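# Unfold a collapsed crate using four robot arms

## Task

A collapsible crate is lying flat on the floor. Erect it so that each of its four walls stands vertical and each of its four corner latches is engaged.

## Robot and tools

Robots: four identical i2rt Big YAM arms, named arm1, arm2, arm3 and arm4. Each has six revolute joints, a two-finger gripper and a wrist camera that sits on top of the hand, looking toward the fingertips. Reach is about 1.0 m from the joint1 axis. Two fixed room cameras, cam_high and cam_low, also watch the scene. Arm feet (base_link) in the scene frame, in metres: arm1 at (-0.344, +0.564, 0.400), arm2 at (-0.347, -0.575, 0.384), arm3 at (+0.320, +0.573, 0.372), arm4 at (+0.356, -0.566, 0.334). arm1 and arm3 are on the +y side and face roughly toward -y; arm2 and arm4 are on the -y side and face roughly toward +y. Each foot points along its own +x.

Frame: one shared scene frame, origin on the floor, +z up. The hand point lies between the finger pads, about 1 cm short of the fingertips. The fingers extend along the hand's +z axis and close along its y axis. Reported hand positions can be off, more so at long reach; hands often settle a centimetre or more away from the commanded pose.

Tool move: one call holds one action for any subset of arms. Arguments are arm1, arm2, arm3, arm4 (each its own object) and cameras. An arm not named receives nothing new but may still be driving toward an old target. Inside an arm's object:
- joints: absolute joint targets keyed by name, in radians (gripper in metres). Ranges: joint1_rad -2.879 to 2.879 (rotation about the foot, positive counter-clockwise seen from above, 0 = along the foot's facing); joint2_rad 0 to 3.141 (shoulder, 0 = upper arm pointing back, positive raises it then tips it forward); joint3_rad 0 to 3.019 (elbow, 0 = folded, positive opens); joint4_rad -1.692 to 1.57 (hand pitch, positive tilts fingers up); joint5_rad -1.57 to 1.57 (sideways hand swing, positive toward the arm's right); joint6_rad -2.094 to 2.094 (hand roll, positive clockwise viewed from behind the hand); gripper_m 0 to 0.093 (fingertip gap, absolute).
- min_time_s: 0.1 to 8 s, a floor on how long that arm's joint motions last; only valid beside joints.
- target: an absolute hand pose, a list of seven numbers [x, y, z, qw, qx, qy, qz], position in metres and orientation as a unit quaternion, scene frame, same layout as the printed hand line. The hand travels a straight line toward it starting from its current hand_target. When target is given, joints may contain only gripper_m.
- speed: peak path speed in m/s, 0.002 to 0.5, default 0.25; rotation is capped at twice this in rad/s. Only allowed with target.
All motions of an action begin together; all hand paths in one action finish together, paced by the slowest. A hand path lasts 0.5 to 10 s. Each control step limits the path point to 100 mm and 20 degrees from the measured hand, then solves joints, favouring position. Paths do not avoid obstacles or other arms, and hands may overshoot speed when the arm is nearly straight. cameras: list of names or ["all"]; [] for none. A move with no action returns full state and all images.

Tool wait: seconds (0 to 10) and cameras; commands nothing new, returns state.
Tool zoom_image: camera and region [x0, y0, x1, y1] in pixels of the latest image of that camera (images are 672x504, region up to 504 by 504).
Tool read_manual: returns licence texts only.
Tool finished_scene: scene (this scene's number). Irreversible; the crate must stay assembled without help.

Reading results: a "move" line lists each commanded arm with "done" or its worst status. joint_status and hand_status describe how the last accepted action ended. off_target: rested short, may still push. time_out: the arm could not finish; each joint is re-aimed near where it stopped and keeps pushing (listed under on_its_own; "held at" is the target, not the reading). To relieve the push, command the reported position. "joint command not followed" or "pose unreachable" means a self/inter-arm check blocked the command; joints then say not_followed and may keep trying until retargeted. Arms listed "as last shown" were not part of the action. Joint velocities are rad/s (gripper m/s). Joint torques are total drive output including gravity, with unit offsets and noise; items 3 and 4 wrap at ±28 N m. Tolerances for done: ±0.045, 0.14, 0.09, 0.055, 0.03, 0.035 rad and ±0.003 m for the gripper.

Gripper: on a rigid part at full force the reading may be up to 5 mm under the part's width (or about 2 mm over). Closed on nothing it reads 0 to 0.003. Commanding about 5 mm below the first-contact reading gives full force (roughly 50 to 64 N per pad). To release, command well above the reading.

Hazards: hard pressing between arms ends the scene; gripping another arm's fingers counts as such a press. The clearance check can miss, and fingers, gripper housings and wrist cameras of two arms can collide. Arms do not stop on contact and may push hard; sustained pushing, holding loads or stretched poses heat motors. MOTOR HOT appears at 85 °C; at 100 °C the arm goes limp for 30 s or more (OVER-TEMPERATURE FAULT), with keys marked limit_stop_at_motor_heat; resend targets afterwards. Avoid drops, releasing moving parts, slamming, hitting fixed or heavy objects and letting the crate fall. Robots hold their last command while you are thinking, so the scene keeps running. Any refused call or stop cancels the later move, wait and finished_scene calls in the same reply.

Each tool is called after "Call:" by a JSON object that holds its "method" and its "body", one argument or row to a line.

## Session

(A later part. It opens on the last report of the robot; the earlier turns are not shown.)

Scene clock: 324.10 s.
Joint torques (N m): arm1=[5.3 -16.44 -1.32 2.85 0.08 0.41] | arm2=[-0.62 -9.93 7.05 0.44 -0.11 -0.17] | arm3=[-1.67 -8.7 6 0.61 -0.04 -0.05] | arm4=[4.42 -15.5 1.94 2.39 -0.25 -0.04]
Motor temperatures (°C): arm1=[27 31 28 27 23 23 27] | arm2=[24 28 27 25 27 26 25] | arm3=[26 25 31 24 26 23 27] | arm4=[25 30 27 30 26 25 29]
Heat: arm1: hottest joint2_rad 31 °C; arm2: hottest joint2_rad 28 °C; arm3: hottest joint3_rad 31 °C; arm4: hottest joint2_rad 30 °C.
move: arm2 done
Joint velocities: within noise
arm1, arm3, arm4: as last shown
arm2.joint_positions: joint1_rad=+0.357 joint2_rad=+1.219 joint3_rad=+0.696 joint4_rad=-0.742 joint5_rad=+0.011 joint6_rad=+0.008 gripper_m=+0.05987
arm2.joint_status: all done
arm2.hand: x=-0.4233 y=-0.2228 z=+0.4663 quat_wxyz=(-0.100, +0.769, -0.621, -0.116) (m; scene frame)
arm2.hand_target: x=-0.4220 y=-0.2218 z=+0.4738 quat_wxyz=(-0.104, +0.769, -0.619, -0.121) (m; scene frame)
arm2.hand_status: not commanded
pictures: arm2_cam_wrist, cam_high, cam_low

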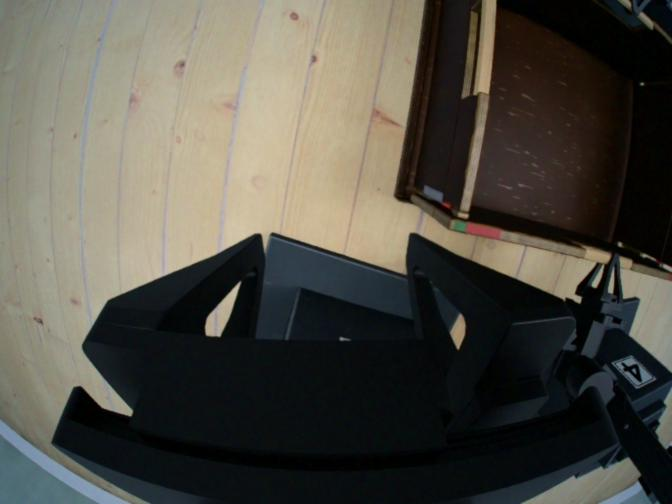

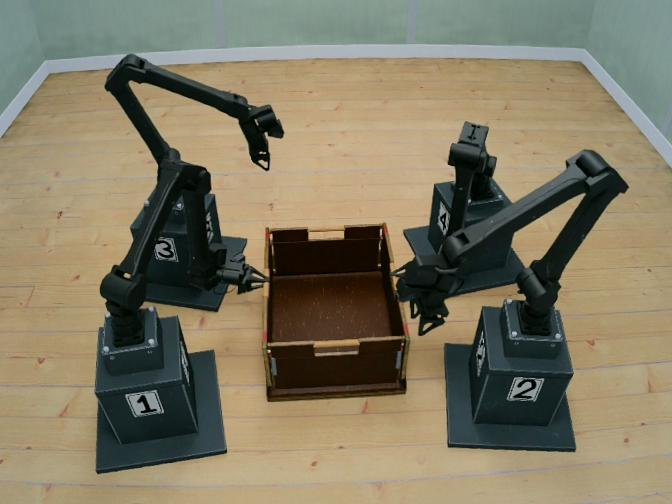

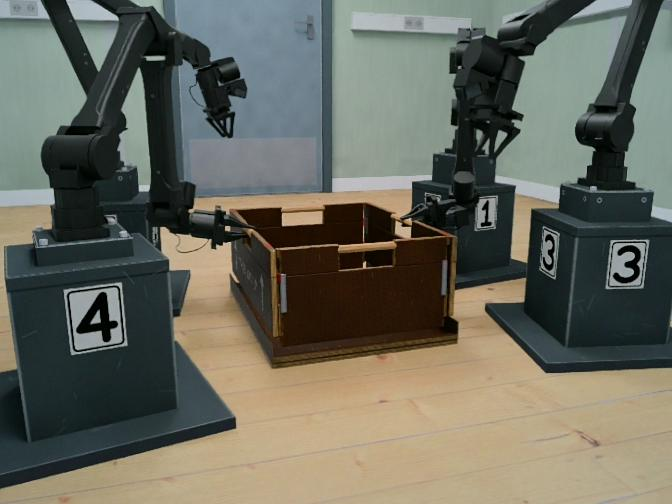

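Call:
{"method": "move", "body": {
  "arm1": {"target": [-0.0060, 0.214, 0.2340, 0.0094, 0.0117, 0.7771, -0.6293], "speed": 0.05},
  "arm4": {"target": [-0.0245, -0.216, 0.2440, -0.644, 0.765, 0, 0], "speed": 0.05}
}}

Call:
{"method": "move", "body": {
  "arm1": {"joints": {"gripper_m": 0.05}},
  "arm4": {"joints": {"gripper_m": 0.05}},
  "cameras": ["arm1_cam_wrist", "arm4_cam_wrist", "cam_high", "cam_low"]
}}

Scene clock: 329.97 s.
Joint torques (N m): arm1=[2.55 -16.44 -0.8 2.84 -0.45 0.26] | arm2=[-0.62 -9.88 7.04 0.49 -0.1 -0.13] | arm3=[-1.73 -8.76 5.75 0.59 0.04 0] | arm4=[3.37 -15.38 2.29 2.59 -0.67 -0.08]
Motor temperatures (°C): arm1=[27 31 28 27 23 23 27] | arm2=[24 28 27 25 27 26 25] | arm3=[26 25 31 24 26 23 27] | arm4=[25 30 27 30 26 25 29]
Heat: arm1: hottest joint2_rad 31 °C; arm2: hottest joint2_rad 28 °C; arm3: hottest joint3_rad 31 °C; arm4: hottest joint2_rad 30 °C.
move: arm1 off_target; arm4 off_target
Joint velocities: within noise
arm1.joint_positions: joint1_rad=+0.866 joint2_rad=+2.545 joint3_rad=+0.836 joint4_rad=+1.270 joint5_rad=+1.064 joint6_rad=-1.167 gripper_m=+0.01740
arm1.joint_status: not commanded
arm1.hand: x=-0.0182 y=+0.2003 z=+0.2413 quat_wxyz=(+0.015, -0.025, -0.774, +0.632) (m; scene frame)
arm1.hand_target: x=-0.0089 y=+0.2153 z=+0.2339 quat_wxyz=(-0.006, -0.010, -0.778, +0.628) (m; scene frame)
arm1.hand_status: off_target (0.020 m and 3.2 deg from the pose sent, 0.020 m and 4.1 deg at the start)
arm2, arm3: as last shown
arm2.hand_target: x=-0.4220 y=-0.2217 z=+0.4738 quat_wxyz=(-0.104, +0.769, -0.619, -0.121) (m; scene frame)
arm4.joint_positions: joint1_rad=+0.904 joint2_rad=+2.354 joint3_rad=+0.820 joint4_rad=+1.124 joint5_rad=+1.125 joint6_rad=-1.197 gripper_m=+0.01686
arm4.joint_status: not commanded
arm4.hand: x=-0.0119 y=-0.2087 z=+0.2443 quat_wxyz=(-0.643, +0.765, -0.018, +0.014) (m; scene frame)
arm4.hand_target: x=-0.0248 y=-0.2162 z=+0.2442 quat_wxyz=(-0.644, +0.765, +0.000, +0.000) (m; scene frame)
arm4.hand_status: off_target (0.015 m and 2.6 deg from the pose sent, 0.015 m and 3.3 deg at the start)
pictures: none

Scene clock: 330.70 s.
Joint torques (N m): arm1=[-0.32 -16.73 -0.9 2.76 0.31 0.28] | arm2=[-0.62 -9.93 7.02 0.47 -0.1 -0.13] | arm3=[-1.79 -9 5.86 0.53 0.03 -0.05] | arm4=[1.9 -15.5 2.3 2.11 0.03 -0.01]
Motor temperatures (°C): arm1=[27 31 28 27 23 23 27] | arm2=[24 28 27 25 27 26 25] | arm3=[26 25 31 24 26 23 27] | arm4=[25 30 27 30 26 25 29]
Heat: arm1: hottest joint2_rad 31 °C; arm2: hottest joint2_rad 28 °C; arm3: hottest joint3_rad 31 °C; arm4: hottest joint2_rad 30 °C.
move: arm1 done; arm4 done
Joint velocities: within noise
arm1.joint_positions: joint1_rad=+0.909 joint2_rad=+2.551 joint3_rad=+0.828 joint4_rad=+1.275 joint5_rad=+1.037 joint6_rad=-1.166 gripper_m=+0.04993
arm1.joint_status: all done
arm1.hand: x=-0.0031 y=+0.2172 z=+0.2367 quat_wxyz=(-0.005, +0.001, -0.779, +0.627) (m; scene frame)
arm1.hand_target: x=-0.0065 y=+0.2201 z=+0.2324 quat_wxyz=(-0.011, -0.003, -0.780, +0.626) (m; scene frame)
arm1.hand_status: not commanded
arm2, arm3: as last shown
arm4.joint_positions: joint1_rad=+0.930 joint2_rad=+2.354 joint3_rad=+0.822 joint4_rad=+1.134 joint5_rad=+1.097 joint6_rad=-1.200 gripper_m=+0.04993
arm4.joint_status: all done
arm4.hand: x=-0.0267 y=-0.2182 z=+0.2442 quat_wxyz=(-0.641, +0.767, -0.002, -0.007) (m; scene frame)
arm4.hand_target: x=-0.0290 y=-0.2189 z=+0.2440 quat_wxyz=(-0.643, +0.766, +0.004, -0.006) (m; scene frame)
arm4.hand_status: not commanded
pictures: arm1_cam_wrist, arm4_cam_wrist, cam_high, cam_low

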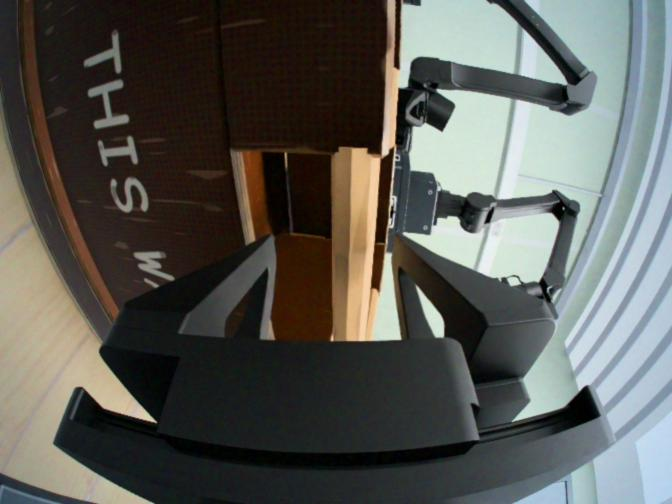

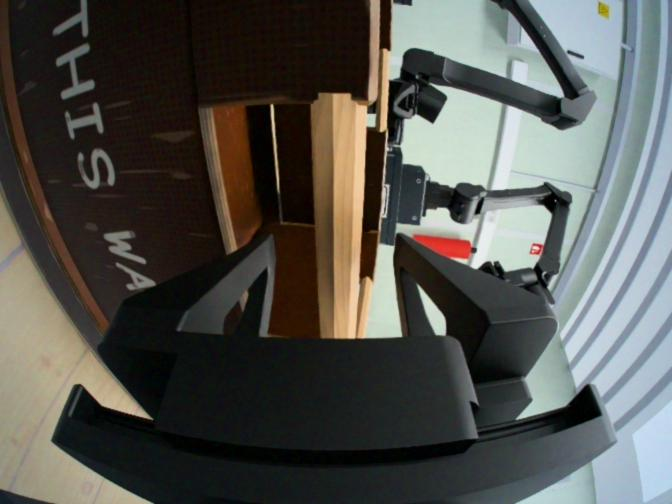

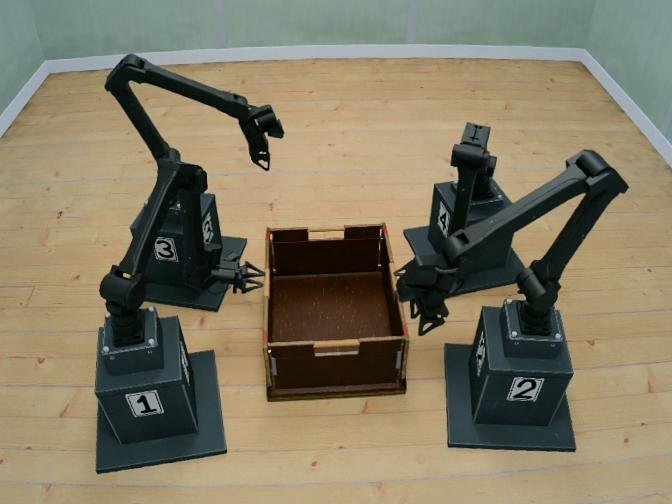

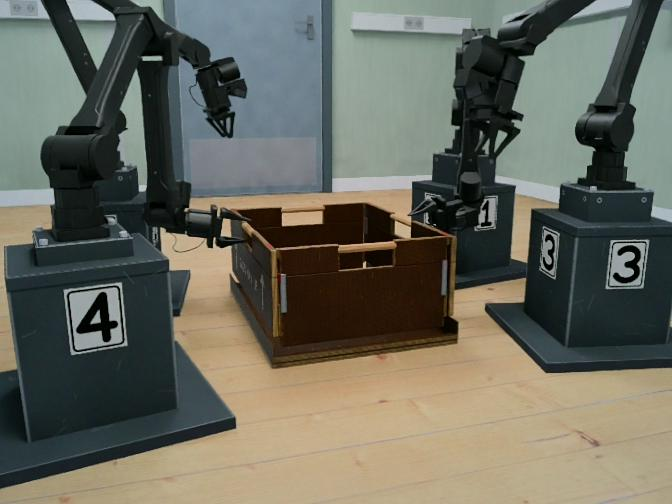

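Call:
{"method": "move", "body": {
  "arm1": {"target": [-0.0065, 0.278, 0.252, 0.0094, 0.0117, 0.7771, -0.6293], "speed": 0.1},
  "arm4": {"target": [-0.029, -0.283, 0.262, -0.644, 0.765, 0, 0], "speed": 0.1},
  "cameras": ["arm1_cam_wrist", "arm4_cam_wrist", "cam_high", "cam_low"]
}}

Scene clock: 333.90 s.
Joint torques (N m): arm1=[0.44 -18.14 -1.14 1.39 0.6 0.26] | arm2=[-0.5 -9.99 7.04 0.47 -0.11 -0.13] | arm3=[-1.55 -8.59 5.9 0.54 0.02 -0.05] | arm4=[2.08 -15.79 1.47 0.77 0.29 0.42]
Motor temperatures (°C): arm1=[27 31 28 27 23 23 27] | arm2=[24 28 27 25 27 26 25] | arm3=[26 25 31 24 26 23 27] | arm4=[25 29 26 30 26 25 29]
Heat: arm1: hottest joint2_rad 31 °C; arm2: hottest joint2_rad 28 °C; arm3: hottest joint3_rad 31 °C; arm4: hottest joint4_rad 30 °C.
move: arm1 done; arm4 done
Joint velocities: within noise
arm1.joint_positions: joint1_rad=+1.048 joint2_rad=+2.501 joint3_rad=+0.756 joint4_rad=+1.172 joint5_rad=+1.177 joint6_rad=-1.000 gripper_m=+0.04997
arm1.joint_status: not commanded
arm1.hand: x=-0.0037 y=+0.2728 z=+0.2495 quat_wxyz=(-0.008, -0.012, -0.775, +0.632) (m; scene frame)
arm1.hand_target: x=-0.0023 y=+0.2753 z=+0.2534 quat_wxyz=(-0.013, -0.015, -0.775, +0.632) (m; scene frame)
arm1.hand_status: done (0.006 m and 0.4 deg from the pose sent, 0.063 m and 1.6 deg at the start)
arm2, arm3: as last shown
arm4.joint_positions: joint1_rad=+1.071 joint2_rad=+2.274 joint3_rad=+0.756 joint4_rad=+0.982 joint5_rad=+1.238 joint6_rad=-1.070 gripper_m=+0.04995
arm4.joint_status: not commanded
arm4.hand: x=-0.0287 y=-0.2784 z=+0.2615 quat_wxyz=(-0.645, +0.764, +0.003, +0.005) (m; scene frame)
arm4.hand_target: x=-0.0271 y=-0.2807 z=+0.2626 quat_wxyz=(-0.645, +0.764, +0.000, +0.002) (m; scene frame)
arm4.hand_status: done (0.005 m and 0.7 deg from the pose sent, 0.067 m and 0.9 deg at the start)
pictures: arm1_cam_wrist, arm4_cam_wrist, cam_high, cam_low

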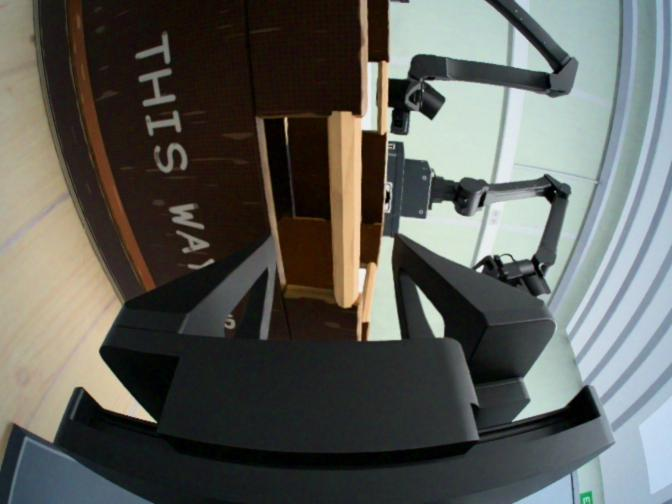

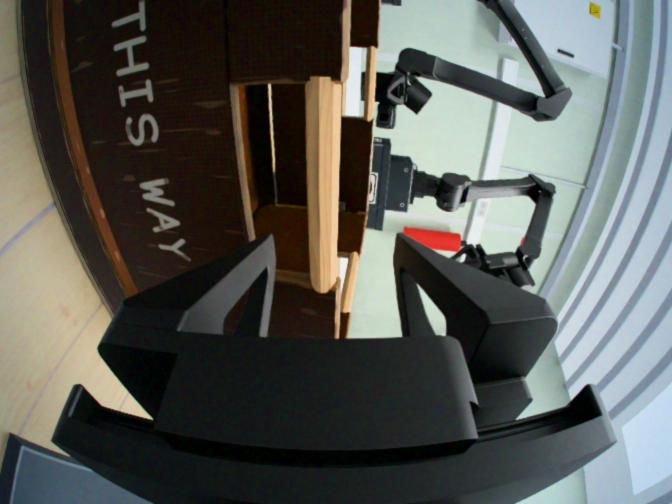

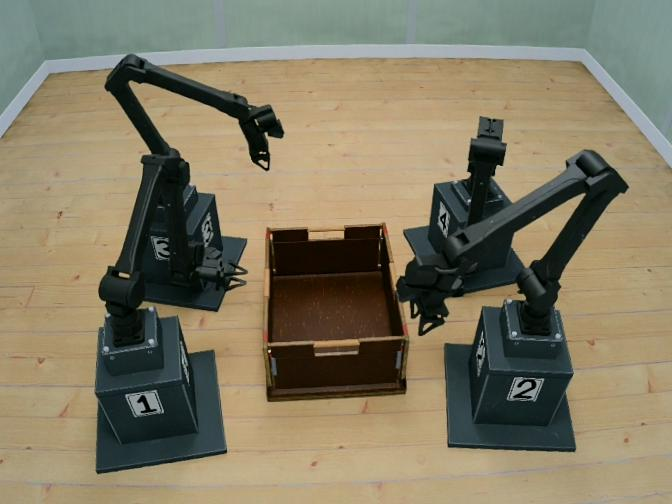

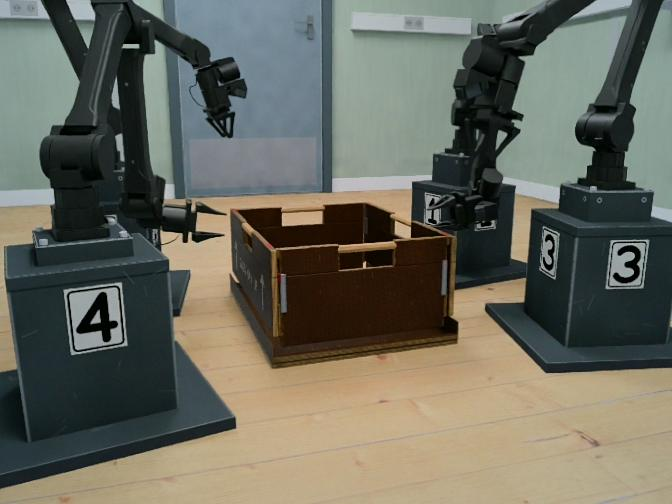

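Call:
{"method": "zoom_image", "body": {
  "camera": "cam_low",
  "region": [225, 195, 465, 375]
}}

Call:
{"method": "zoom_image", "body": {
  "camera": "cam_high",
  "region": [236, 210, 436, 410]
}}

Call:
{"method": "zoom_image", "body": {
  "camera": "cam_low",
  "region": [260, 235, 310, 300]
}}

Call:
{"method": "zoom_image", "body": {
  "camera": "cam_low",
  "region": [420, 225, 470, 290]
}}

Scaled by 2.100 from the camera's 672x504 image, which has a finer 960x720 frame.

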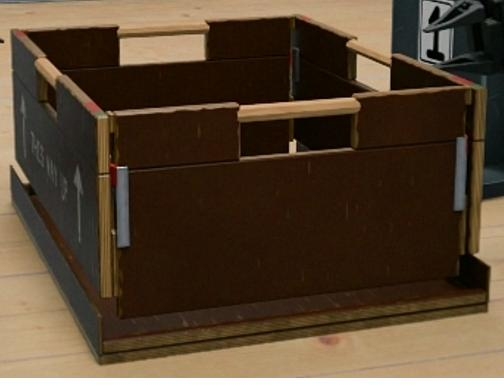

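Scaled by 2.520 from the camera's 672x504 image, which has a finer 960x720 frame.

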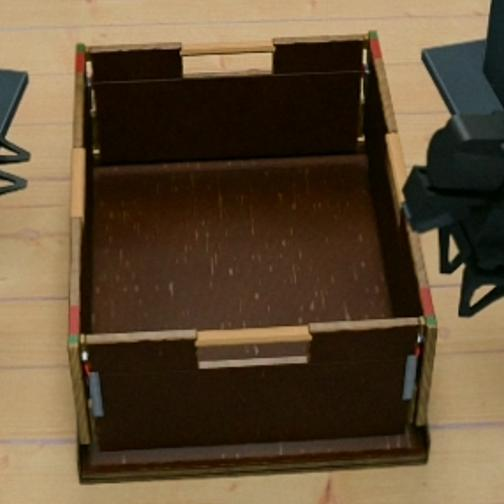

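Scaled by 7.754 from the camera's 672x504 image, which has a finer 960x720 frame.

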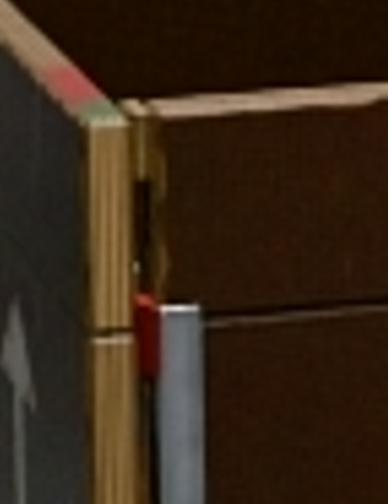

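Scaled by 7.754 from the camera's 672x504 image, which has a finer 960x720 frame.

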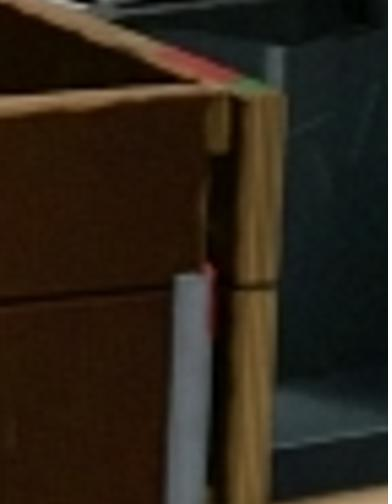

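Call:
{"method": "move", "body": {
  "arm2": {"target": [-0.41, -0.29, 0.34, -0.104, 0.769, -0.619, -0.121], "speed": 0.2},
  "cameras": ["arm2_cam_wrist"]
}}

Call:
{"method": "zoom_image", "body": {
  "camera": "arm2_cam_wrist",
  "region": [390, 20, 590, 220]
}}

Scene clock: 339.03 s.
Joint torques (N m): arm1=[0.26 -18.67 -1.1 1.43 0.55 0.29] | arm2=[0.67 -6.07 4.93 1.37 0.11 0.01] | arm3=[-1.26 -9 5.79 0.69 0 -0.01] | arm4=[2.02 -15.74 1.47 0.81 0.28 0.42]
Motor temperatures (°C): arm1=[27 31 28 27 23 23 27] | arm2=[24 27 27 25 27 26 25] | arm3=[26 25 31 24 26 23 27] | arm4=[25 29 26 30 26 25 28]
Heat: arm1: hottest joint2_rad 31 °C; arm2: hottest joint2_rad 27 °C; arm3: hottest joint3_rad 31 °C; arm4: hottest joint4_rad 30 °C.
move: arm2 done
Joint velocities: within noise
arm1, arm3: as last shown
arm2.joint_positions: joint1_rad=+0.357 joint2_rad=+1.344 joint3_rad=+0.347 joint4_rad=-0.261 joint5_rad=+0.011 joint6_rad=+0.008 gripper_m=+0.05987
arm2.joint_status: not commanded
arm2.hand: x=-0.4070 y=-0.2950 z=+0.3422 quat_wxyz=(-0.101, +0.768, -0.621, -0.118) (m; scene frame)
arm2.hand_target: x=-0.4099 y=-0.2911 z=+0.3418 quat_wxyz=(-0.105, +0.769, -0.619, -0.122) (m; scene frame)
arm2.hand_status: done (0.006 m and 0.5 deg from the pose sent, 0.144 m and 0.8 deg at the start)
arm4.joint_positions: joint1_rad=+1.068 joint2_rad=+2.274 joint3_rad=+0.756 joint4_rad=+0.982 joint5_rad=+1.238 joint6_rad=-1.068 gripper_m=+0.04995
arm4.joint_status: not commanded
arm4.hand: x=-0.0278 y=-0.2773 z=+0.2615 quat_wxyz=(-0.645, +0.764, +0.001, +0.005) (m; scene frame)
arm4.hand_target: x=-0.0262 y=-0.2795 z=+0.2626 quat_wxyz=(-0.645, +0.764, -0.002, +0.002) (m; scene frame)
arm4.hand_status: not commanded
pictures: arm2_cam_wrist

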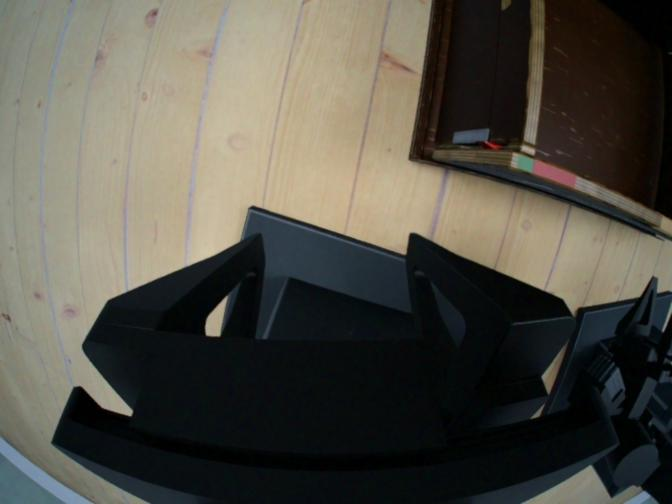

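Scaled by 2.520 from the camera's 672x504 image, which has a finer 960x720 frame.

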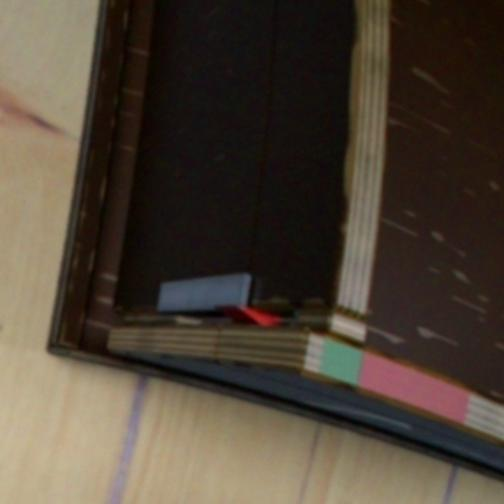

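Call:
{"method": "move", "body": {
  "arm2": {"target": [-0.385, -0.27, 0.285, -0.104, 0.769, -0.619, -0.121], "speed": 0.1},
  "cameras": ["arm2_cam_wrist"]
}}

Call:
{"method": "zoom_image", "body": {
  "camera": "arm2_cam_wrist",
  "region": [400, 40, 560, 200]
}}

Scene clock: 343.63 s.
Joint torques (N m): arm1=[0.91 -18.67 -1.1 1.36 0.55 0.26] | arm2=[-0.79 -7.94 4.37 1.57 -0.14 -0.14] | arm3=[-1.79 -8.76 5.79 0.61 -0.02 -0.07] | arm4=[2.08 -15.74 1.47 0.81 0.28 0.42]
Motor temperatures (°C): arm1=[27 31 28 27 23 23 26] | arm2=[24 27 27 25 27 26 25] | arm3=[26 25 31 24 26 23 27] | arm4=[24 29 26 30 26 25 28]
Heat: arm1: hottest joint2_rad 31 °C; arm2: hottest joint2_rad 27 °C; arm3: hottest joint3_rad 31 °C; arm4: hottest joint4_rad 30 °C.
move: arm2 off_target
Joint velocities: within noise
arm1, arm3, arm4: as last shown
arm2.joint_positions: joint1_rad=+0.257 joint2_rad=+1.637 joint3_rad=+0.347 joint4_rad=+0.010 joint5_rad=-0.021 joint6_rad=-0.087 gripper_m=+0.05987
arm2.joint_status: not commanded
arm2.hand: x=-0.3849 y=-0.2858 z=+0.2834 quat_wxyz=(-0.094, +0.769, -0.622, -0.111) (m; scene frame)
arm2.hand_target: x=-0.3848 y=-0.2714 z=+0.2855 quat_wxyz=(-0.103, +0.769, -0.620, -0.121) (m; scene frame)
arm2.hand_status: off_target (0.016 m and 1.7 deg from the pose sent, 0.066 m and 0.5 deg at the start)
pictures: arm2_cam_wrist

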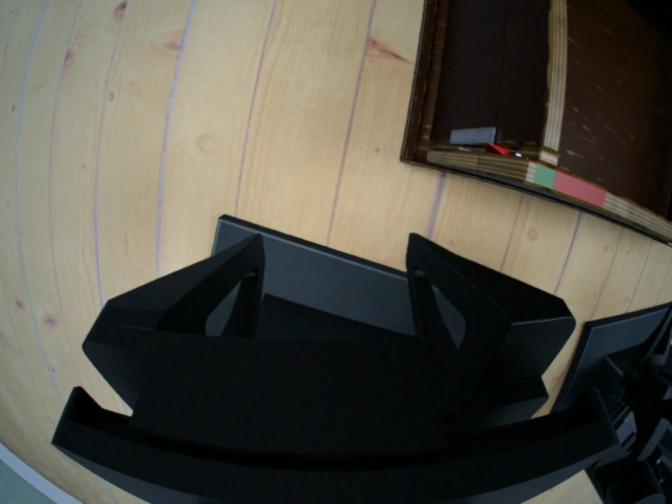

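Scaled by 3.150 from the camera's 672x504 image, which has a finer 960x720 frame.

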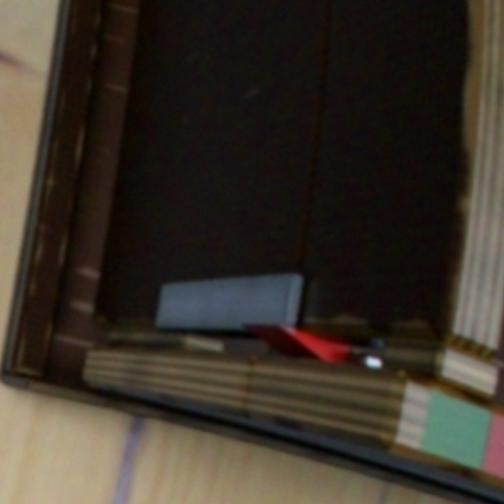

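Call:
{"method": "finished_scene", "body": {
  "scene": 1
}}

The scene is finished: the task was done.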